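# Slide the paper roll onto the wooden holder's post

## Task

Place the paper roll over the upright post of the wooden holder so that it sits down on the holder's base, then release it so no gripper or camera cable is touching it.

## Robot and tools

Robot: two arms, left_arm and right_arm, each ending in a two-finger gripper with a camera on the wrist. Cameras: cam_high (fixed, looking down over the table), cam_left_wrist and cam_right_wrist, each 672x504 pixels.

Frame: a single scene frame with its origin at table-top height, halfway between the nominal arm bases. +x points out over the table, +z points up, and left_arm sits on the +y side. The arm names do not match left and right in the images. Reported hand positions and orientations can be off by a few centimetres, more when the arm reaches far.

Gripper axes: the fingers point along the gripper's +z and separate along its y. end_effector_position is the spot between the finger pads, roughly 1 cm short of the tips.

Row format (used by every moving call): one flat list of 16 numbers covering both arms, even if only one moves. First left_arm: x, y, z in metres, then qw, qx, qy, qz (w first), then opening; then the same eight for right_arm. Position and quaternion are absolute targets in the scene frame for end_effector_position and end_effector_quat_wxyz. Opening runs from -1 (closed) to +1 (fully open, 0.094 m). To hold an orientation, repeat the identical quaternion in every row rather than copying a drifted reading. To keep an arm still, resend its last reported pose and desired opening each call.

execute_actions, argument actions (list holding zero or one item), optional cameras. Empty list: just read the state (images included). An item with rows (1 to 15 rows) and steps (up to 15, default 15): each row drives one control step of 1/30 s, and the final row repeats if there are fewer rows than steps. An item with only steps (up to 300): a pause counted from the previous result, reply time included. Any target more than 0.6 m from the arm's last reported position along any of its gripper axes gets the call refused and nothing is sent. Results are taken 5 steps before an action ends; those steps run afterward. An action needs at least 5 steps. Images come only for an empty list or when cameras asks.

move, argument target: one 16-number row or a list of up to 15 rows (no 0.6 m limit). speed: m/s, 0.002 to 2.9, default 0.25, rotation capped at twice that in rad/s; one value or one per target. blend: corner rounding radius in metres for lists, default 0. blocking: false returns after about 0.5 s while motion continues. The grippers travel on straight lines, all finishing together, at least 0.5 s and capped at 10 s total. Nothing steers around obstacles or the other arm. Faster moves lag, stray and hit harder; aiming deeper past a contact presses harder. Opening changes in the first row are sent at the start; later rows' openings are applied on arrival once everything is at rest. The result adds a move: line: done (within 10 mm and 2 degrees), off_target, moving, held, fault, plus limits (paced = pose clipped, held = steps withheld). done/off_target says nothing about contact; friction or weight alone can leave an arm a centimetre or more off. Avoid paths passing near an arm's own base; route around it.

wait: seconds 0 to 10, sends nothing new; a running move continues and the wait ends early if the move finishes. stop: brakes a running move (needs stopping distance; fingers continue). zoom_image: camera plus region [x0, y0, x1, y1] in image pixels from top-left, at most 504x504, on that camera's latest image. finished_scene: argument scene (this one is 1); irreversible, ends the scene and grades it.

Control notes: each step the commanded orientation is clipped to within 40 degrees of the measured one; position takes priority over orientation. Elbows never fully straighten. Very small moves may not start. The clearance check may block arms coming close, but not gripper-to-gripper contact. Time keeps running while you think once the first robot call is made.

Gripping: grip_measured is on the opening scale and reads a bit wide when empty. Fingers go to the commanded value until they hit something; commanding about 0.05 (round or small parts: 0.11+) below the touch reading gives full force, about 50 to 64 N per pad. Close gently on squashable items; the paper roll may deform. To release, command clearly above grip_measured.

Avoid: dropping the roll, letting go while it moves, anything leaving the table, fast impacts, hard pushes, the arms pressing on each other (including one gripper closing on the other's fingers), and arm stops. Objects may get small random nudges. A camera cable resting on the roll counts as touching it.

Motor heat: holding loads, stretched arms or pushing into unreachable poses heat motors; MOTOR HOT appears at 75 °C, at 90 °C an OVER-TEMPERATURE FAULT folds that arm and disables it, at 100 °C it goes limp.

Joint ranges (rad): waist -2.618 to 3.054, shoulder 0 to 3.142, elbow 0 to 3.142 (straight 2.901), wrist pitch and yaw -1.571 to 1.571, wrist roll -2.094 to 2.094. Joint torques follow Joint positions order, include gravity, carry offsets and noise; joints 1-3 wrap at ±28 N m. Velocities marked within noise mean the arm is still. Camera calibration gives K and T_world_to_cam (OpenCV conventions) for projecting scene points; fixed-camera errors are smallest near image centre.

Each tool is called after "Call:" as a command line: name --argument value for each argument, lists and objects as JSON in quotes; but a table of rows of numbers goes row by row, as --pt "numbers of a row", without its own name.

## Session

Call:
execute_actions --actions '[]' --cameras '["all"]'

Scene clock: 0.00 s of 4400.00 s.
left_arm: end_effector_position=(+0.3990, +0.2155, +0.3339) grip_measured=+1.000 end_effector_quat_wxyz=(+0.613, -0.149, +0.751, -0.193) | right_arm: end_effector_position=(+0.2363, -0.1520, +0.2376) grip_measured=+1.000 end_effector_quat_wxyz=(+0.503, -0.064, +0.821, +0.263)
Joint positions: left_arm=[-0.192 0.968 0.891 -0.096 -0.063 -0.512 0.094] | right_arm=[0.621 0.795 0.631 -0.201 0.071 0.431 0.094]
Joint velocities: within noise
Joint torques (N m): no reading
Motor temperatures (°C): left_arm=[23 24 21 24 22 21 23] | right_arm=[23 23 23 22 22 23 24]
Heat: left arm: 24 °C; right arm: 24 °C.
Hand target: left_arm +0.3971, +0.2160, +0.3393; +0.618, -0.147, +0.748, -0.193 | right_arm +0.2363, -0.1523, +0.2440; +0.509, -0.063, +0.816, +0.265

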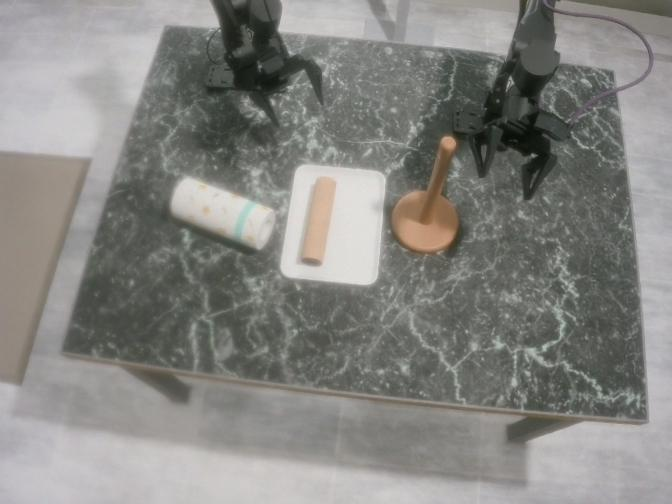

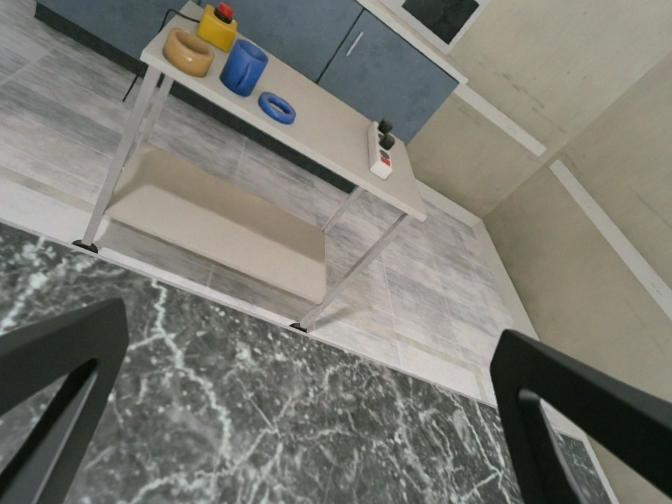

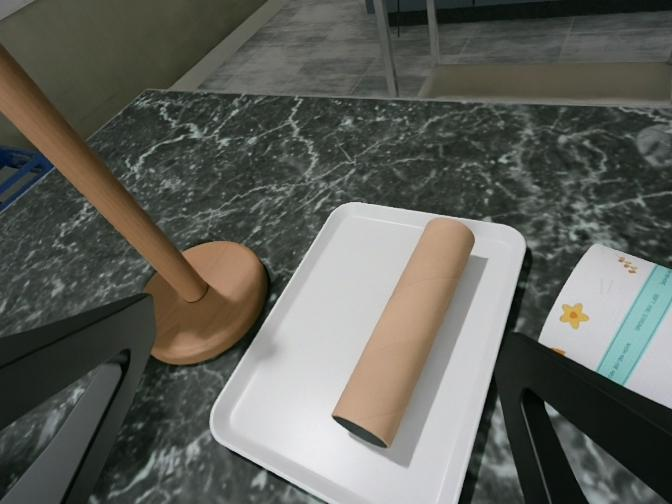

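Call:
zoom_image --camera "cam_high" --region '[150, 150, 300, 270]'

Call:
zoom_image --camera "cam_high" --region '[370, 120, 490, 270]'

Call:
zoom_image --camera "cam_right_wrist" --region '[300, 180, 672, 504]'

Scaled by 3.360 from the camera's 672x504 image, which has a finer 960x720 frame.

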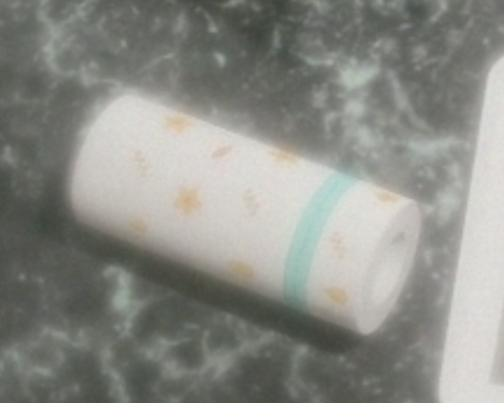

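Scaled by 3.360 from the camera's 672x504 image, which has a finer 960x720 frame.

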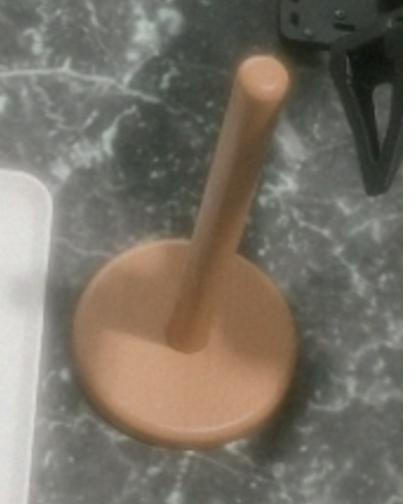

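Scaled by 1.355 from the camera's 672x504 image, which has a finer 960x720 frame.

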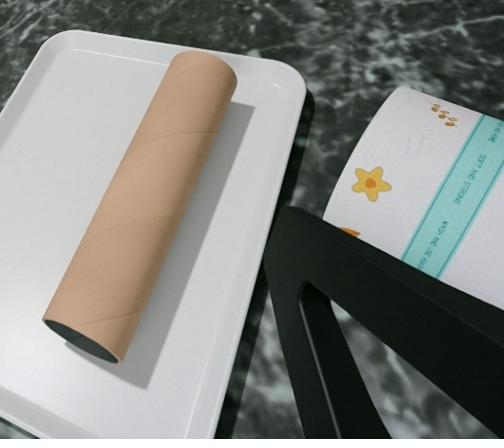

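Call:
move --target '[0.35, 0.38, 0.32, 0.6330, -0.1330, 0.7544, 0.1116, 1, 0.213, -0.007, 0.40, 0.4850, -0.3631, 0.7612, 0.2313, 1]' --speed 0.4 --cameras '["cam_high", "cam_right_wrist"]'

Scene clock: 12.37 s of 4400.00 s.
left_arm: end_effector_position=(+0.3546, +0.3805, +0.3213) grip_measured=+1.000 end_effector_quat_wxyz=(+0.629, -0.138, +0.757, +0.107) | right_arm: end_effector_position=(+0.2153, -0.0108, +0.3909) grip_measured=+1.000 end_effector_quat_wxyz=(+0.482, -0.358, +0.767, +0.226)
Joint positions: left_arm=[0.321 0.845 0.809 -0.15 -0.009 -0.014 0.094] | right_arm=[0.939 1.334 1.605 -0.72 0.07 0.035 0.094]
Joint velocities: within noise
Joint torques (N m): left_arm=[0.53 -3.59 6.09 2.28 0.03 0.1] | right_arm=[0.49 -4.21 10.65 1.75 -0.08 -0.02]
Motor temperatures (°C): left_arm=[23 24 22 28 22 21 23] | right_arm=[23 23 24 26 22 23 24]
Heat: left arm: 28 °C; right arm: 26 °C.
Hand target: left_arm +0.3501, +0.3800, +0.3200; +0.633, -0.133, +0.755, +0.112 | right_arm +0.2129, -0.0072, +0.3999; +0.485, -0.363, +0.761, +0.231
Off the commanded pose: left_arm 0.005 m, 1 deg | right_arm 0.010 m, 1 deg.
Kept back: nothing.
move: done
camera_calibration:
cam_right_wrist: T_world_to_cam=[[0.809547, -0.578815, 0.0980102, -0.219627], [-0.426794, -0.694922, -0.578732, 0.334291], [0.403088, 0.426681, -0.809607, 0.338165], [0, 0, 0, 1]] pos_world=[0.184161, -0.0391054, 0.488771]
Images, in order (width x height): cam_high 672x504, cam_right_wrist 672x504.

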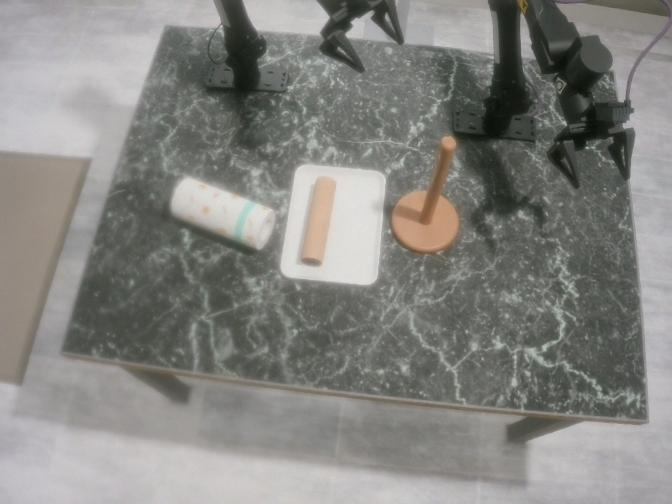

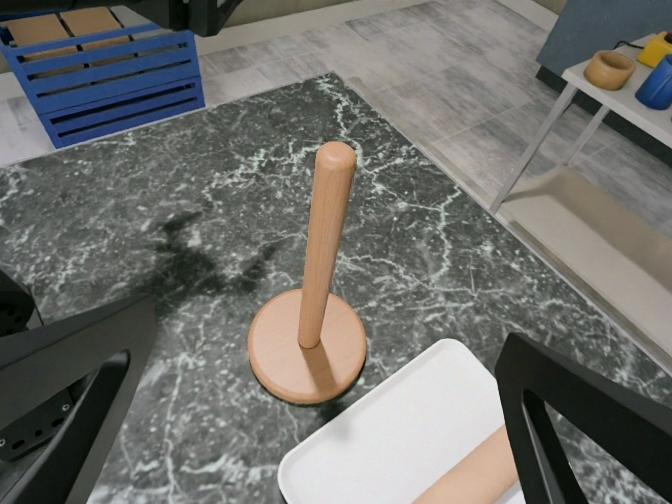

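Call:
move --target '[0.35, 0.38, 0.32, 0.6330, -0.1330, 0.7544, 0.1116, 1, 0.305, 0.107, 0.29, 0.6358, -0.3094, 0.6358, 0.3094, 1]' --speed 0.35 --cameras '["cam_high", "cam_right_wrist"]'

Call:
zoom_image --camera "cam_high" --region '[340, 60, 520, 260]'

Scene clock: 17.83 s of 4400.00 s.
left_arm: end_effector_position=(+0.3547, +0.3804, +0.3214) grip_measured=+1.000 end_effector_quat_wxyz=(+0.630, -0.137, +0.757, +0.107) | right_arm: end_effector_position=(+0.3004, +0.1039, +0.3069) grip_measured=+1.000 end_effector_quat_wxyz=(+0.644, -0.302, +0.630, +0.313)
Joint positions: left_arm=[0.321 0.845 0.809 -0.149 -0.008 -0.013 0.094] | right_arm=[0.923 1.71 1.15 0.584 0.036 0.004 0.094]
Joint velocities: within noise
Joint torques (N m): left_arm=[0.49 -3.62 6.17 2.27 0.04 0.1] | right_arm=[-0.58 -7.45 6.82 2.08 -0.17 -0.01]
Motor temperatures (°C): left_arm=[23 24 22 29 22 21 23] | right_arm=[23 24 24 26 22 23 24]
Heat: left arm: 29 °C; right arm: 26 °C.
Hand target: left_arm +0.3501, +0.3801, +0.3200; +0.633, -0.133, +0.755, +0.112 | right_arm +0.3046, +0.1065, +0.2899; +0.636, -0.309, +0.636, +0.309
Off the commanded pose: left_arm 0.005 m, 1 deg | right_arm 0.018 m, 1 deg.
Kept back: nothing.
move: off_target (right_arm)
camera_calibration:
cam_right_wrist: T_world_to_cam=[[0.791771, -0.599445, 0.117324, -0.212414], [-0.192944, -0.427688, -0.883095, 0.397204], [0.579545, 0.676572, -0.45429, -0.00108668], [0, 0, 0, 1]] pos_world=[0.245451, 0.0432841, 0.375196]
Images, in order (width x height): cam_high 672x504, cam_right_wrist 672x504.

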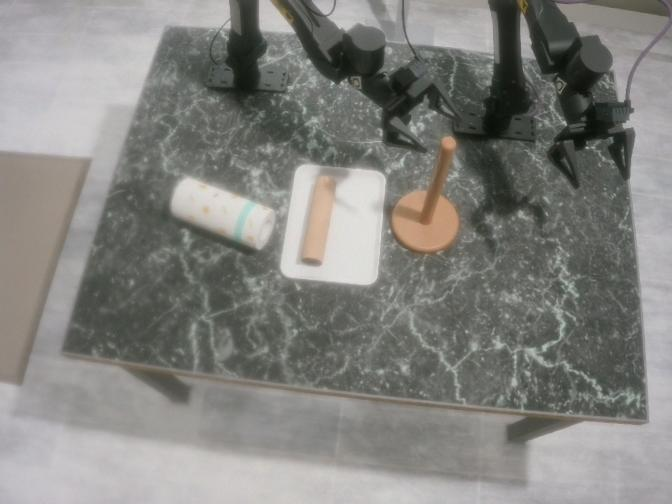

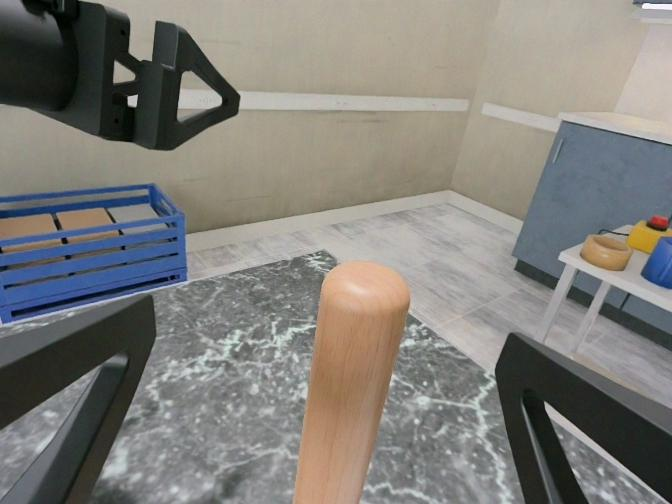

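Scaled by 2.520 from the camera's 672x504 image, which has a finer 960x720 frame.

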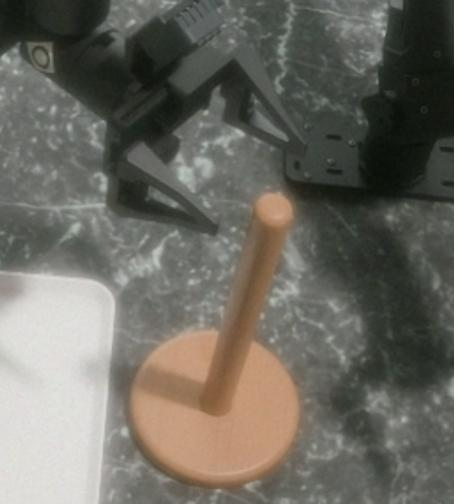

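Call:
move --pt "0.35 0.38 0.32 0.6330 -0.1330 0.7544 0.1116 1 0.262 0.052 0.325 0.6358 -0.3094 0.6358 0.3094 1" --pt "0.35 0.38 0.32 0.6330 -0.1330 0.7544 0.1116 1 0.366 -0.294 0.20 0 -0.6088 0.7934 0 1" --speed '[0.4, 0.6]' --blend '[0.04, 0]' --cameras '["cam_high", "cam_right_wrist"]'

Scene clock: 25.73 s of 4400.00 s.
left_arm: end_effector_position=(+0.3547, +0.3803, +0.3215) grip_measured=+1.000 end_effector_quat_wxyz=(+0.630, -0.137, +0.757, +0.107) | right_arm: end_effector_position=(+0.3630, -0.2946, +0.1995) grip_measured=+1.000 end_effector_quat_wxyz=(+0.050, -0.603, +0.796, -0.026)
Joint positions: left_arm=[0.321 0.845 0.809 -0.149 -0.008 -0.013 0.094] | right_arm=[0.074 1.988 2.098 -1.568 -0.008 -1.209 0.094]
Joint velocities: within noise
Joint torques (N m): left_arm=[0.47 -3.58 6.09 2.24 0.05 0.1] | right_arm=[0.36 -9.59 9.21 0.28 0.06 -0.03]
Motor temperatures (°C): left_arm=[23 24 22 31 22 21 23] | right_arm=[23 24 24 27 22 23 24]
Heat: left arm: 31 °C; right arm: 27 °C.
Hand target: left_arm +0.3502, +0.3800, +0.3200; +0.633, -0.133, +0.754, +0.112 | right_arm +0.3657, -0.2940, +0.1995; +0.045, -0.608, +0.792, -0.028
Off the commanded pose: left_arm 0.005 m, 1 deg | right_arm 0.003 m, 6 deg.
joint sent to its limit (right arm) — joint 4 (wrist pitch), lower limit.
Kept back: nothing.
move: off_target (right_arm); blend cut to 0.0388 m at target 1
camera_calibration:
cam_right_wrist: T_world_to_cam=[[0.985119, -0.151177, 0.0817718, -0.419325], [-0.171811, -0.879165, 0.444466, -0.261615], [0.00469797, -0.451901, -0.892056, 0.14703], [0, 0, 0, 1]] pos_world=[0.367446, -0.226952, 0.281727]
Images, in order (width x height): cam_high 672x504, cam_right_wrist 672x504.

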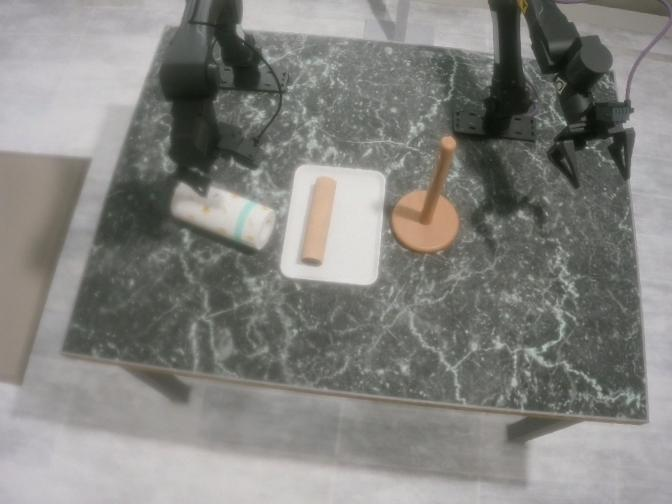

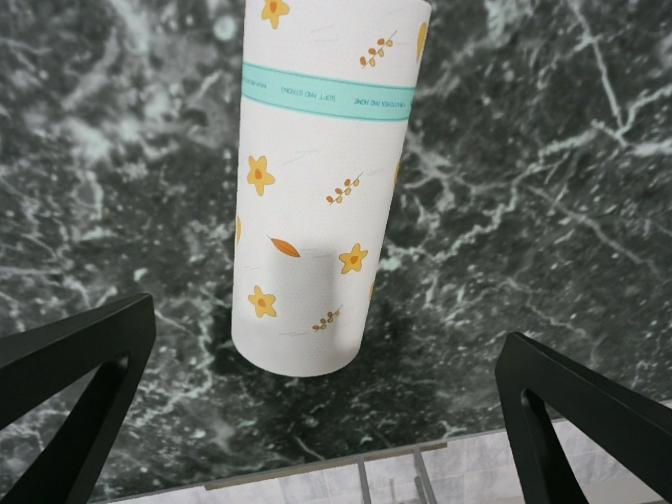

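Call:
move --target '[0.35, 0.38, 0.32, 0.6330, -0.1330, 0.7544, 0.1116, 1, 0.363, -0.314, 0.125, 0, -0.6039, 0.7971, 0, 1]' --speed 0.3 --cameras '["cam_high", "cam_right_wrist"]'

Call:
zoom_image --camera "cam_high" --region '[150, 130, 300, 260]'

Scene clock: 35.63 s of 4400.00 s.
left_arm: end_effector_position=(+0.3547, +0.3803, +0.3215) grip_measured=+1.000 end_effector_quat_wxyz=(+0.630, -0.137, +0.757, +0.107) | right_arm: end_effector_position=(+0.3629, -0.3126, +0.1353) grip_measured=+1.000 end_effector_quat_wxyz=(+0.010, -0.602, +0.798, -0.005)
Joint positions: left_arm=[0.321 0.845 0.809 -0.149 -0.008 -0.013 0.094] | right_arm=[0.031 2.018 1.885 -1.415 -0.002 -1.248 0.094]
Joint velocities: within noise
Joint torques (N m): left_arm=[0.54 -3.55 6.12 2.28 0.04 0.11] | right_arm=[-0.21 -10.06 5.33 0.33 0.03 -0.05]
Motor temperatures (°C): left_arm=[23 24 22 32 22 21 23] | right_arm=[23 25 25 26 22 23 24]
Heat: left arm: 32 °C; right arm: 26 °C.
Hand target: left_arm +0.3502, +0.3800, +0.3200; +0.633, -0.133, +0.754, +0.112 | right_arm +0.3628, -0.3140, +0.1251; +0.000, -0.604, +0.797, +0.000
Off the commanded pose: left_arm 0.005 m, 1 deg | right_arm 0.010 m, 1 deg.
Kept back: nothing.
move: done
camera_calibration:
cam_right_wrist: T_world_to_cam=[[0.987867, -0.155262, -0.00348856, -0.407462], [-0.135349, -0.871748, 0.47089, -0.26332], [-0.0761523, -0.464704, -0.882185, 0.105626], [0, 0, 0, 1]] pos_world=[0.374922, -0.243727, 0.215755]
Images, in order (width x height): cam_high 672x504, cam_right_wrist 672x504.

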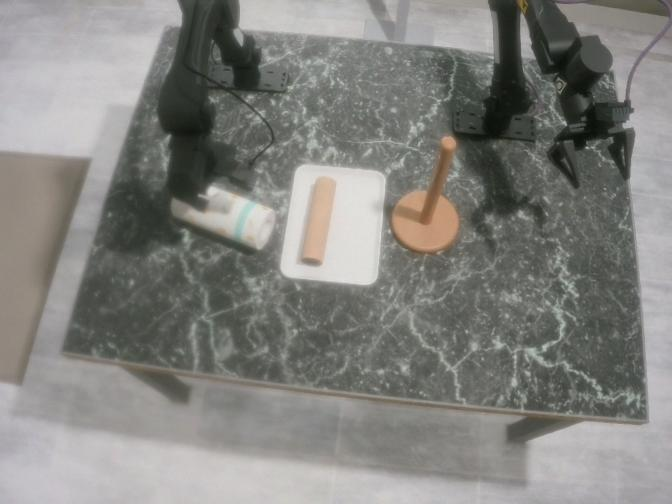

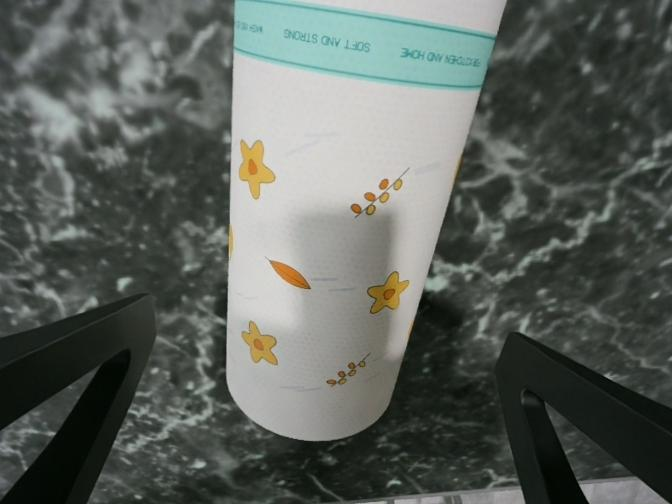

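Scaled by 3.360 from the camera's 672x504 image, which has a finer 960x720 frame.

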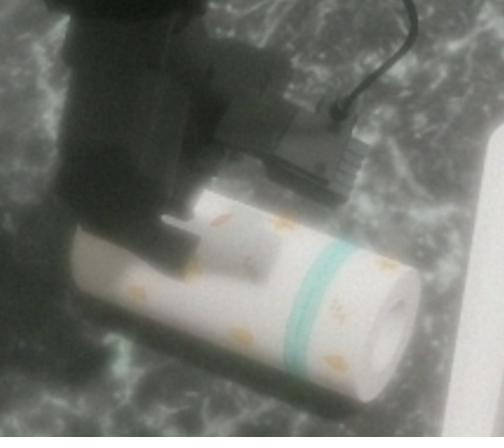

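Call:
move --pt "0.35 0.38 0.32 0.6330 -0.1330 0.7544 0.1116 1 0.3683 -0.3038 0.040 0 -0.5983 0.8013 0 1" --pt "0.35 0.38 0.32 0.6330 -0.1330 0.7544 0.1116 1 0.3683 -0.3038 0.040 0 -0.5983 0.8013 0 0.68" --pt "0.35 0.38 0.32 0.6330 -0.1330 0.7544 0.1116 1 0.3683 -0.3038 0.16 0 -0.5983 0.8013 0 0.68" --speed '[0.16, 0.16, 0.25]' --cameras '["cam_high", "cam_right_wrist"]'

Scene clock: 40.83 s of 4400.00 s.
left_arm: end_effector_position=(+0.3547, +0.3803, +0.3215) grip_measured=+1.000 end_effector_quat_wxyz=(+0.630, -0.137, +0.757, +0.107) | right_arm: end_effector_position=(+0.3659, -0.3064, +0.1619) grip_measured=+0.714 end_effector_quat_wxyz=(+0.005, -0.598, +0.802, -0.003)
Joint positions: left_arm=[0.321 0.845 0.809 -0.149 -0.008 -0.013 0.094] | right_arm=[0.047 2.067 2.065 -1.556 -0.001 -1.221 0.081]
Joint velocities: within noise
Joint torques (N m): left_arm=[0.53 -3.67 6.12 2.27 0.02 0.11] | right_arm=[0.49 -10.14 9.01 0.06 0.01 0.07]
Motor temperatures (°C): left_arm=[23 24 22 32 22 21 23] | right_arm=[23 25 25 25 22 23 24]
Heat: left arm: 32 °C; right arm: 25 °C.
Hand target: left_arm +0.3502, +0.3800, +0.3200; +0.633, -0.133, +0.754, +0.112 | right_arm +0.3682, -0.3038, +0.1600; +0.000, -0.598, +0.801, +0.000
Off the commanded pose: left_arm 0.005 m, 1 deg | right_arm 0.004 m, 1 deg.
Kept back: nothing.
move: done; target 2's new opening was sent with right_arm's hand 0.012 m and 1 deg from that target
camera_calibration:
cam_right_wrist: T_world_to_cam=[[0.98607, -0.165787, -0.0134155, -0.410287], [-0.139777, -0.869678, 0.473416, -0.268177], [-0.0901533, -0.464946, -0.880737, 0.137034], [0, 0, 0, 1]] pos_world=[0.379441, -0.237535, 0.242146]
Images, in order (width x height): cam_high 672x504, cam_right_wrist 672x504.

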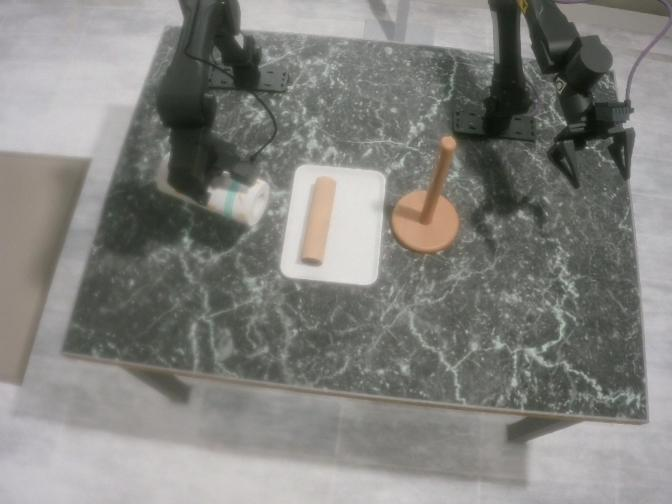

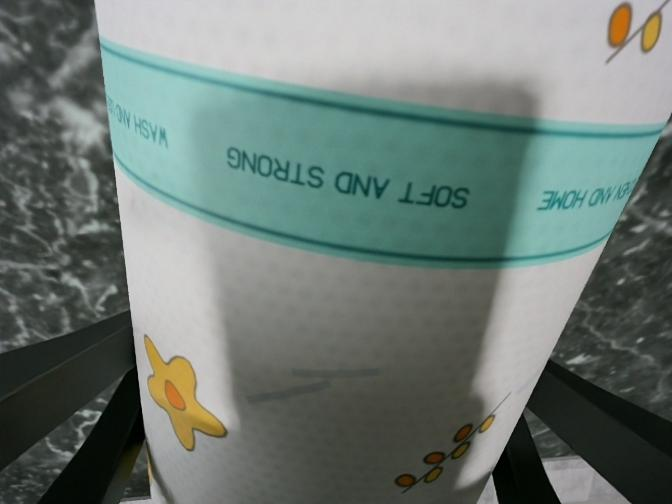

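Call:
move --pt "0.35 0.38 0.32 0.6330 -0.1330 0.7544 0.1116 1 0.285 0.045 0.46 0.6358 -0.3094 0.6358 0.3094 0.68" --pt "0.35 0.38 0.32 0.6330 -0.1330 0.7544 0.1116 1 0.318 0.117 0.45 0.6358 -0.3094 0.6358 0.3094 0.68" --speed '[0.55, 0.3]' --blend '[0.04, 0]' --cameras '["cam_high", "cam_right_wrist", "cam_left_wrist"]'

Call:
zoom_image --camera "cam_high" --region '[370, 30, 540, 260]'

Scene clock: 43.97 s of 4400.00 s.
left_arm: end_effector_position=(+0.3547, +0.3803, +0.3215) grip_measured=+1.000 end_effector_quat_wxyz=(+0.630, -0.137, +0.757, +0.107) | right_arm: end_effector_position=(+0.3154, +0.1132, +0.4350) grip_measured=+0.714 end_effector_quat_wxyz=(+0.623, -0.320, +0.646, +0.304)
Joint positions: left_arm=[0.321 0.845 0.809 -0.149 -0.008 -0.013 0.094] | right_arm=[0.899 1.76 1.789 -0.07 -0.002 -0.007 0.081]
Joint velocities: within noise
Joint torques (N m): left_arm=[0.5 -3.54 6.13 2.27 0.04 0.11] | right_arm=[0.43 -9.07 11.7 2.15 0.12 0.11]
Motor temperatures (°C): left_arm=[23 24 22 33 22 21 23] | right_arm=[23 25 25 26 22 23 24]
Heat: left arm: 33 °C; right arm: 26 °C.
Hand target: left_arm +0.3502, +0.3800, +0.3200; +0.633, -0.133, +0.754, +0.112 | right_arm +0.3173, +0.1163, +0.4495; +0.636, -0.309, +0.636, +0.310
Off the commanded pose: left_arm 0.005 m, 1 deg | right_arm 0.016 m, 2 deg.
Kept back: nothing.
move: off_target (right_arm); blend cut to 0.0399 m at target 1
camera_calibration:
cam_left_wrist: T_world_to_cam=[[0.340739, -0.930336, 0.135542, 0.185263], [-0.549961, -0.314168, -0.773848, 0.588362], [0.762522, 0.189137, -0.618698, -0.0398416], [0, 0, 0, 1]] pos_world=[0.29083, 0.364737, 0.405542]
cam_right_wrist: T_world_to_cam=[[0.803689, -0.581245, 0.12743, -0.243936], [-0.213402, -0.481444, -0.850101, 0.515366], [0.555467, 0.656023, -0.51097, 0.0765914], [0, 0, 0, 1]] pos_world=[0.263485, 0.0560878, 0.508334]

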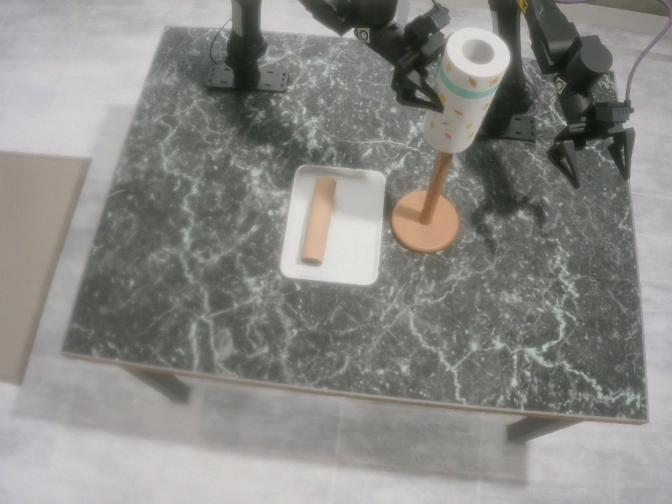

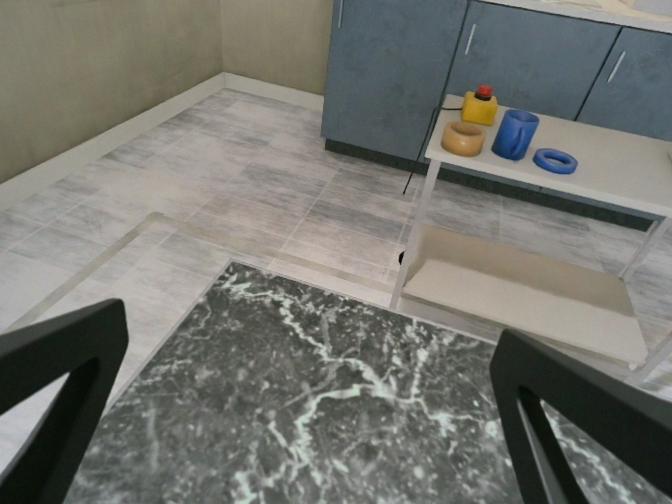

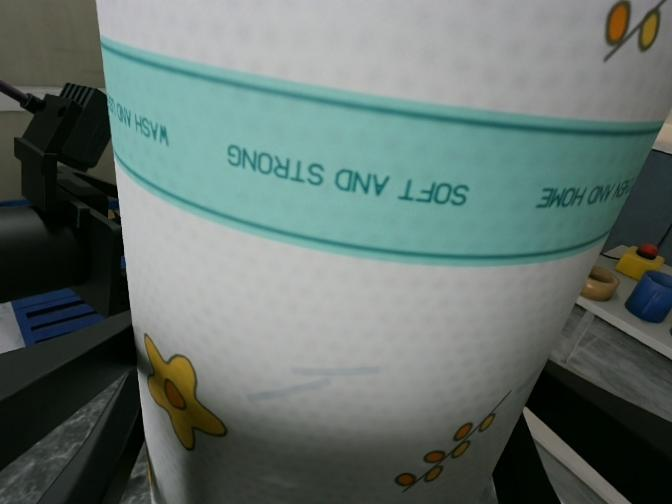

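Scaled by 2.191 from the camera's 672x504 image, which has a finer 960x720 frame.

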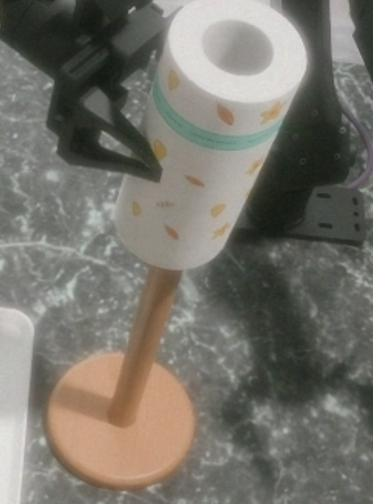

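Call:
move --target '[0.35, 0.38, 0.32, 0.6330, -0.1330, 0.7544, 0.1116, 1, 0.319, 0.119, 0.395, 0.64134, -0.30671, 0.63025, 0.31211, 0.68]' --speed 0.1 --cameras '["cam_high"]'

Call:
zoom_image --camera "cam_high" --region '[370, 30, 540, 260]'

Scene clock: 49.20 s of 4400.00 s.
left_arm: end_effector_position=(+0.3547, +0.3803, +0.3215) grip_measured=+1.000 end_effector_quat_wxyz=(+0.630, -0.137, +0.757, +0.107) | right_arm: end_effector_position=(+0.3212, +0.1201, +0.3884) grip_measured=+0.714 end_effector_quat_wxyz=(+0.632, -0.315, +0.637, +0.308)
Joint positions: left_arm=[0.321 0.845 0.809 -0.149 -0.008 -0.013 0.094] | right_arm=[0.899 1.76 1.572 0.176 0 -0.007 0.081]
Joint velocities: within noise
Joint torques (N m): left_arm=[0.51 -3.56 6.02 2.27 0.03 0.1] | right_arm=[0.47 -11.82 6.86 2.26 0.12 0.08]
Motor temperatures (°C): left_arm=[23 24 22 33 22 21 23] | right_arm=[23 25 25 27 22 23 25]
Heat: left arm: 33 °C; right arm: 27 °C.
Hand target: left_arm +0.3502, +0.3800, +0.3200; +0.633, -0.133, +0.754, +0.112 | right_arm +0.3189, +0.1190, +0.3950; +0.641, -0.307, +0.630, +0.312
Off the commanded pose: left_arm 0.005 m, 1 deg | right_arm 0.007 m, 2 deg.
Kept back: nothing.
move: done
Images, in order (width x height): cam_high 672x504.

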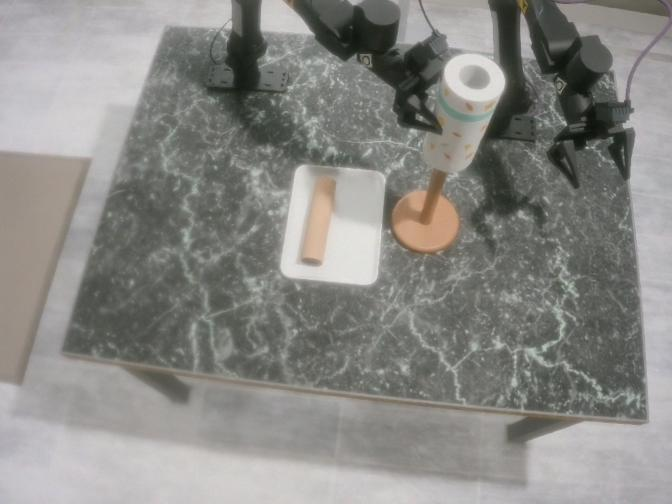

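Scaled by 2.191 from the camera's 672x504 image, which has a finer 960x720 frame.

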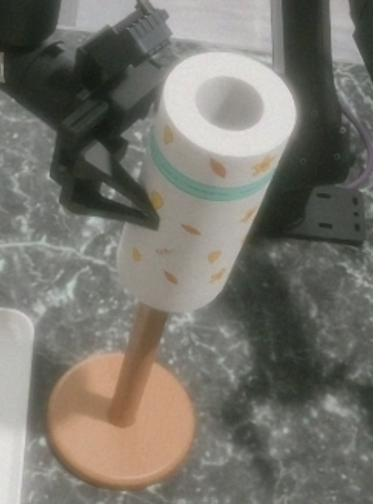

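Call:
move --pt "0.35 0.38 0.32 0.6330 -0.1330 0.7544 0.1116 1 0.3135 0.1140 0.185 0.64134 -0.30671 0.63025 0.31211 0.68" --pt "0.35 0.38 0.32 0.6330 -0.1330 0.7544 0.1116 1 0.3135 0.1140 0.145 0.64134 -0.30671 0.63025 0.31211 0.68" --speed '[0.2, 0.06]' --blend '[0.01, 0]' --cameras '["cam_high"]'

Call:
zoom_image --camera "cam_high" --region '[370, 80, 540, 290]'

Scene clock: 52.80 s of 4400.00 s.
left_arm: end_effector_position=(+0.3547, +0.3803, +0.3215) grip_measured=+1.000 end_effector_quat_wxyz=(+0.630, -0.137, +0.757, +0.107) | right_arm: end_effector_position=(+0.3169, +0.1134, +0.1522) grip_measured=+0.714 end_effector_quat_wxyz=(+0.640, -0.311, +0.631, +0.310)
Joint positions: left_arm=[0.321 0.845 0.809 -0.149 -0.008 -0.013 0.094] | right_arm=[0.899 2.106 0.976 1.141 0.004 -0.007 0.081]
Joint velocities: within noise
Joint torques (N m): left_arm=[0.5 -3.7 6.12 2.27 0.03 0.09] | right_arm=[0.64 -10.13 4.74 2.37 0.13 0.1]
Motor temperatures (°C): left_arm=[23 24 22 33 22 21 23] | right_arm=[23 25 25 28 22 23 25]
Heat: left arm: 33 °C; right arm: 28 °C.
Hand target: left_arm +0.3502, +0.3800, +0.3200; +0.633, -0.133, +0.754, +0.112 | right_arm +0.3134, +0.1139, +0.1450; +0.641, -0.307, +0.631, +0.312
Off the commanded pose: left_arm 0.005 m, 1 deg | right_arm 0.008 m, 1 deg.
Kept back: nothing.
move: done
Images, in order (width x height): cam_high 672x504.

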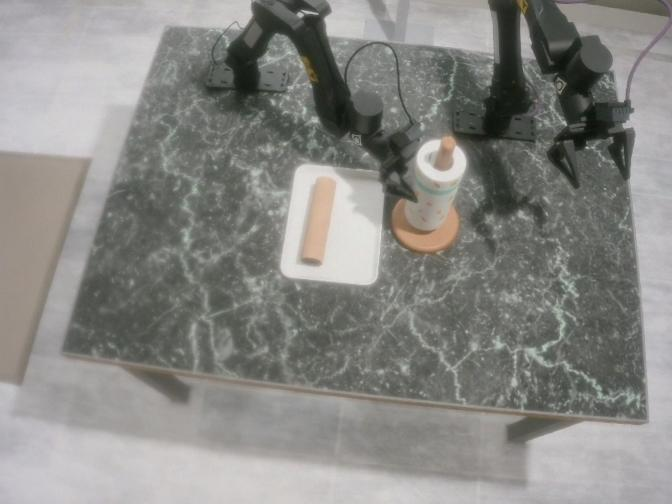

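Scaled by 2.400 from the camera's 672x504 image, which has a finer 960x720 frame.

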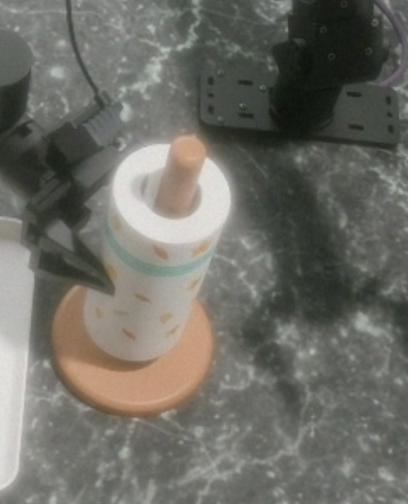

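Call:
move --target '[0.35, 0.38, 0.32, 0.6330, -0.1330, 0.7544, 0.1116, 1, 0.3145, 0.1150, 0.122, 0.64134, -0.30671, 0.63025, 0.31211, 0.68]' --speed 0.07 --cameras '["cam_high"]'

Call:
zoom_image --camera "cam_high" --region '[370, 100, 540, 270]'

Scene clock: 54.13 s of 4400.00 s.
left_arm: end_effector_position=(+0.3547, +0.3803, +0.3215) grip_measured=+1.000 end_effector_quat_wxyz=(+0.630, -0.137, +0.757, +0.107) | right_arm: end_effector_position=(+0.3178, +0.1146, +0.1283) grip_measured=+0.714 end_effector_quat_wxyz=(+0.637, -0.312, +0.634, +0.308)
Joint positions: left_arm=[0.321 0.845 0.809 -0.149 -0.008 -0.013 0.094] | right_arm=[0.899 2.181 0.976 1.208 0.004 -0.007 0.081]
Joint velocities: within noise
Joint torques (N m): left_arm=[0.55 -3.59 6.08 2.27 0.06 0.11] | right_arm=[0.65 -9.98 4.59 2.48 0.11 0.09]
Motor temperatures (°C): left_arm=[23 24 22 33 22 21 23] | right_arm=[23 25 25 28 22 23 25]
Heat: left arm: 33 °C; right arm: 28 °C.
Hand target: left_arm +0.3502, +0.3800, +0.3200; +0.633, -0.133, +0.755, +0.112 | right_arm +0.3143, +0.1149, +0.1221; +0.641, -0.307, +0.631, +0.312
Off the commanded pose: left_arm 0.005 m, 1 deg | right_arm 0.007 m, 1 deg.
Kept back: nothing.
move: done
Images, in order (width x height): cam_high 672x504.

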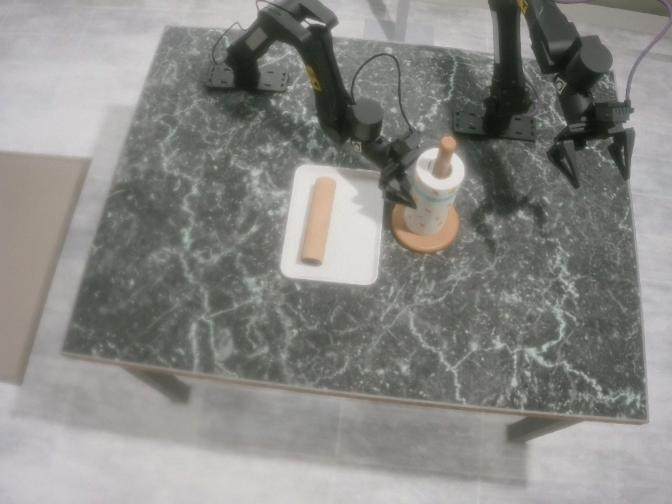

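Scaled by 2.965 from the camera's 672x504 image, which has a finer 960x720 frame.

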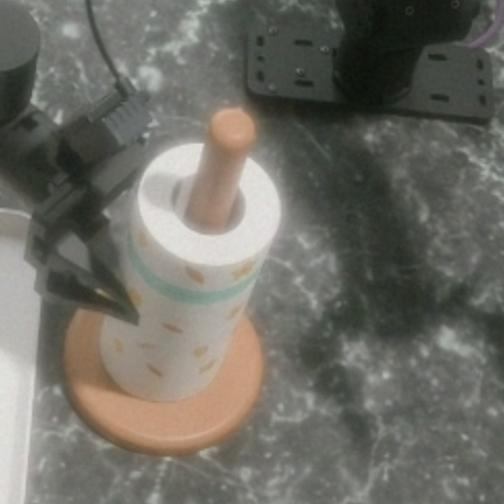

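Call:
move --target '[0.35, 0.38, 0.32, 0.6330, -0.1330, 0.7544, 0.1116, 1, 0.3145, 0.1160, 0.106, 0.64134, -0.30671, 0.63025, 0.31211, 0.68]' --speed 0.06 --cameras '["cam_high"]'

Call:
zoom_image --camera "cam_high" --region '[370, 100, 540, 270]'

Scene clock: 55.40 s of 4400.00 s.
left_arm: end_effector_position=(+0.3547, +0.3803, +0.3215) grip_measured=+1.000 end_effector_quat_wxyz=(+0.630, -0.137, +0.757, +0.107) | right_arm: end_effector_position=(+0.3179, +0.1144, +0.1248) grip_measured=+0.714 end_effector_quat_wxyz=(+0.651, -0.305, +0.620, +0.315)
Joint positions: left_arm=[0.321 0.845 0.809 -0.149 -0.008 -0.013 0.094] | right_arm=[0.899 2.229 0.976 1.297 0.005 -0.006 0.081]
Joint velocities: within noise
Joint torques (N m): left_arm=[0.53 -3.62 6.11 2.25 0.03 0.09] | right_arm=[0.83 -9.39 4.72 2.06 0.13 0.08]
Motor temperatures (°C): left_arm=[23 24 22 34 22 21 23] | right_arm=[23 25 25 28 22 23 25]
Heat: left arm: 34 °C; right arm: 28 °C.
Hand target: left_arm +0.3502, +0.3800, +0.3200; +0.633, -0.133, +0.755, +0.112 | right_arm +0.3141, +0.1156, +0.1062; +0.641, -0.307, +0.630, +0.312
Off the commanded pose: left_arm 0.005 m, 1 deg | right_arm 0.019 m, 2 deg.
Kept back: nothing.
move: off_target (right_arm)
Images, in order (width x height): cam_high 672x504.

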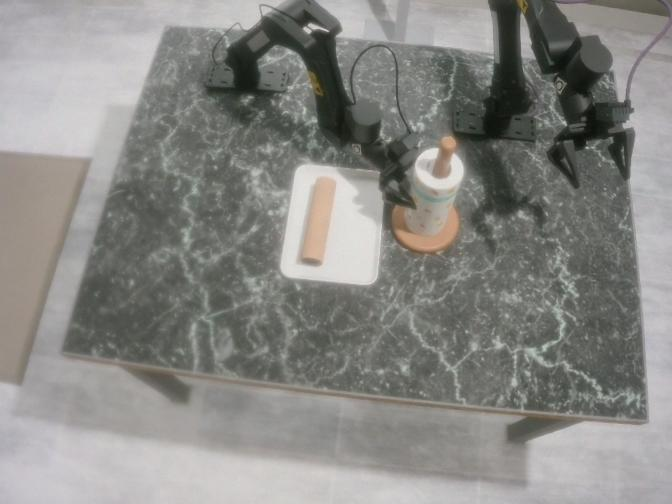

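Scaled by 2.965 from the camera's 672x504 image, which has a finer 960x720 frame.

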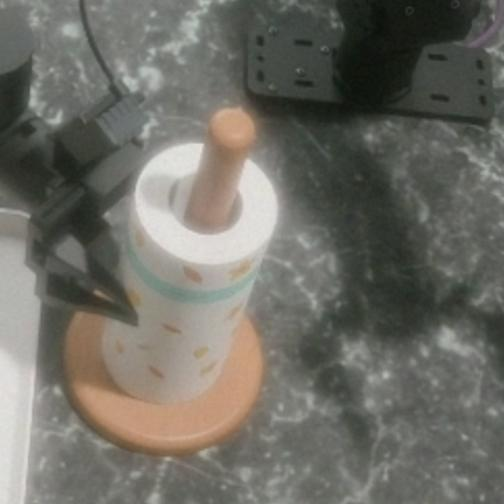

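Call:
move --pt "0.35 0.38 0.32 0.6330 -0.1330 0.7544 0.1116 1 0.3175 0.1142 0.119 0.6358 -0.3094 0.6358 0.3094 0.68" --pt "0.35 0.38 0.32 0.6330 -0.1330 0.7544 0.1116 1 0.3175 0.1142 0.119 0.6358 -0.3094 0.6358 0.3094 1.0" --pt "0.35 0.38 0.32 0.6330 -0.1330 0.7544 0.1116 1 0.2373 0.0118 0.125 0.6358 -0.3094 0.6358 0.3094 1.0" --speed '[0.06, 0.06, 0.18]' --cameras '["cam_high", "cam_right_wrist"]'

Call:
zoom_image --camera "cam_high" --region '[370, 100, 540, 270]'

Scene clock: 59.07 s of 4400.00 s.
left_arm: end_effector_position=(+0.3547, +0.3803, +0.3215) grip_measured=+1.000 end_effector_quat_wxyz=(+0.630, -0.137, +0.757, +0.107) | right_arm: end_effector_position=(+0.2391, +0.0126, +0.0913) grip_measured=+0.998 end_effector_quat_wxyz=(+0.599, -0.329, +0.670, +0.290)
Joint positions: left_arm=[0.321 0.845 0.809 -0.149 -0.008 -0.013 0.094] | right_arm=[0.899 1.962 0.421 1.427 0.005 -0.006 0.094]
Joint velocities: within noise
Joint torques (N m): left_arm=[0.46 -3.55 6.04 2.26 0.03 0.11] | right_arm=[0.34 -11.75 2.47 2.99 0.08 0.08]
Motor temperatures (°C): left_arm=[23 24 22 34 22 21 23] | right_arm=[23 26 25 29 22 23 25]
Heat: left arm: 34 °C; right arm: 29 °C.
Hand target: left_arm +0.3502, +0.3800, +0.3200; +0.633, -0.133, +0.755, +0.112 | right_arm +0.2373, +0.0119, +0.1239; +0.635, -0.310, +0.637, +0.309
Off the commanded pose: left_arm 0.005 m, 1 deg | right_arm 0.034 m, 7 deg.
Kept back: nothing.
move: off_target (right_arm)
camera_calibration:
cam_right_wrist: T_world_to_cam=[[0.805344, -0.579527, 0.124774, -0.197515], [-0.254257, -0.527814, -0.810411, 0.165211], [0.535513, 0.620935, -0.572421, 0.0203354], [0, 0, 0, 1]] pos_world=[0.190184, -0.0398918, 0.170174]
Images, in order (width x height): cam_high 672x504, cam_right_wrist 672x504.

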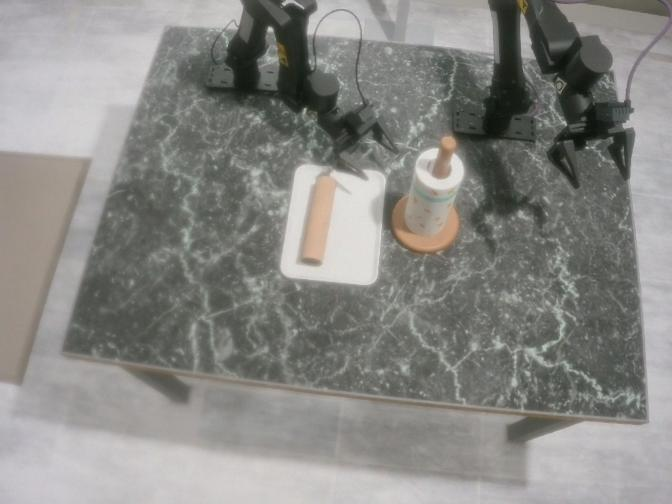

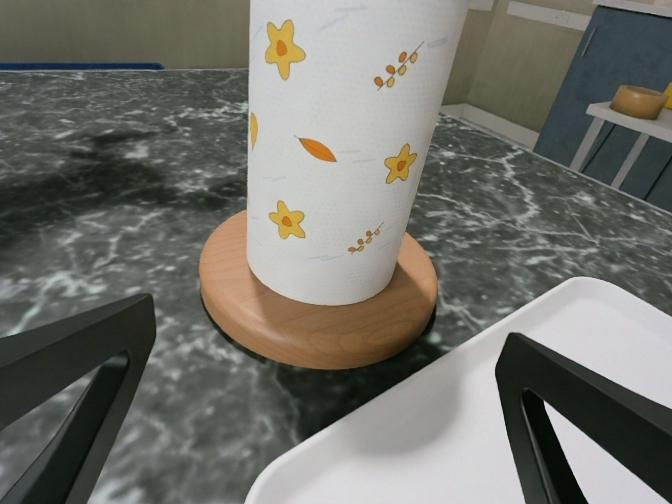

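Scaled by 2.965 from the camera's 672x504 image, which has a finer 960x720 frame.

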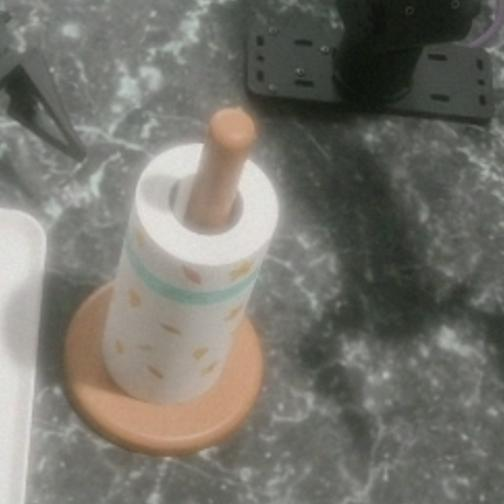

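Call:
finished_scene --scene 1

The scene is finished: the task was done.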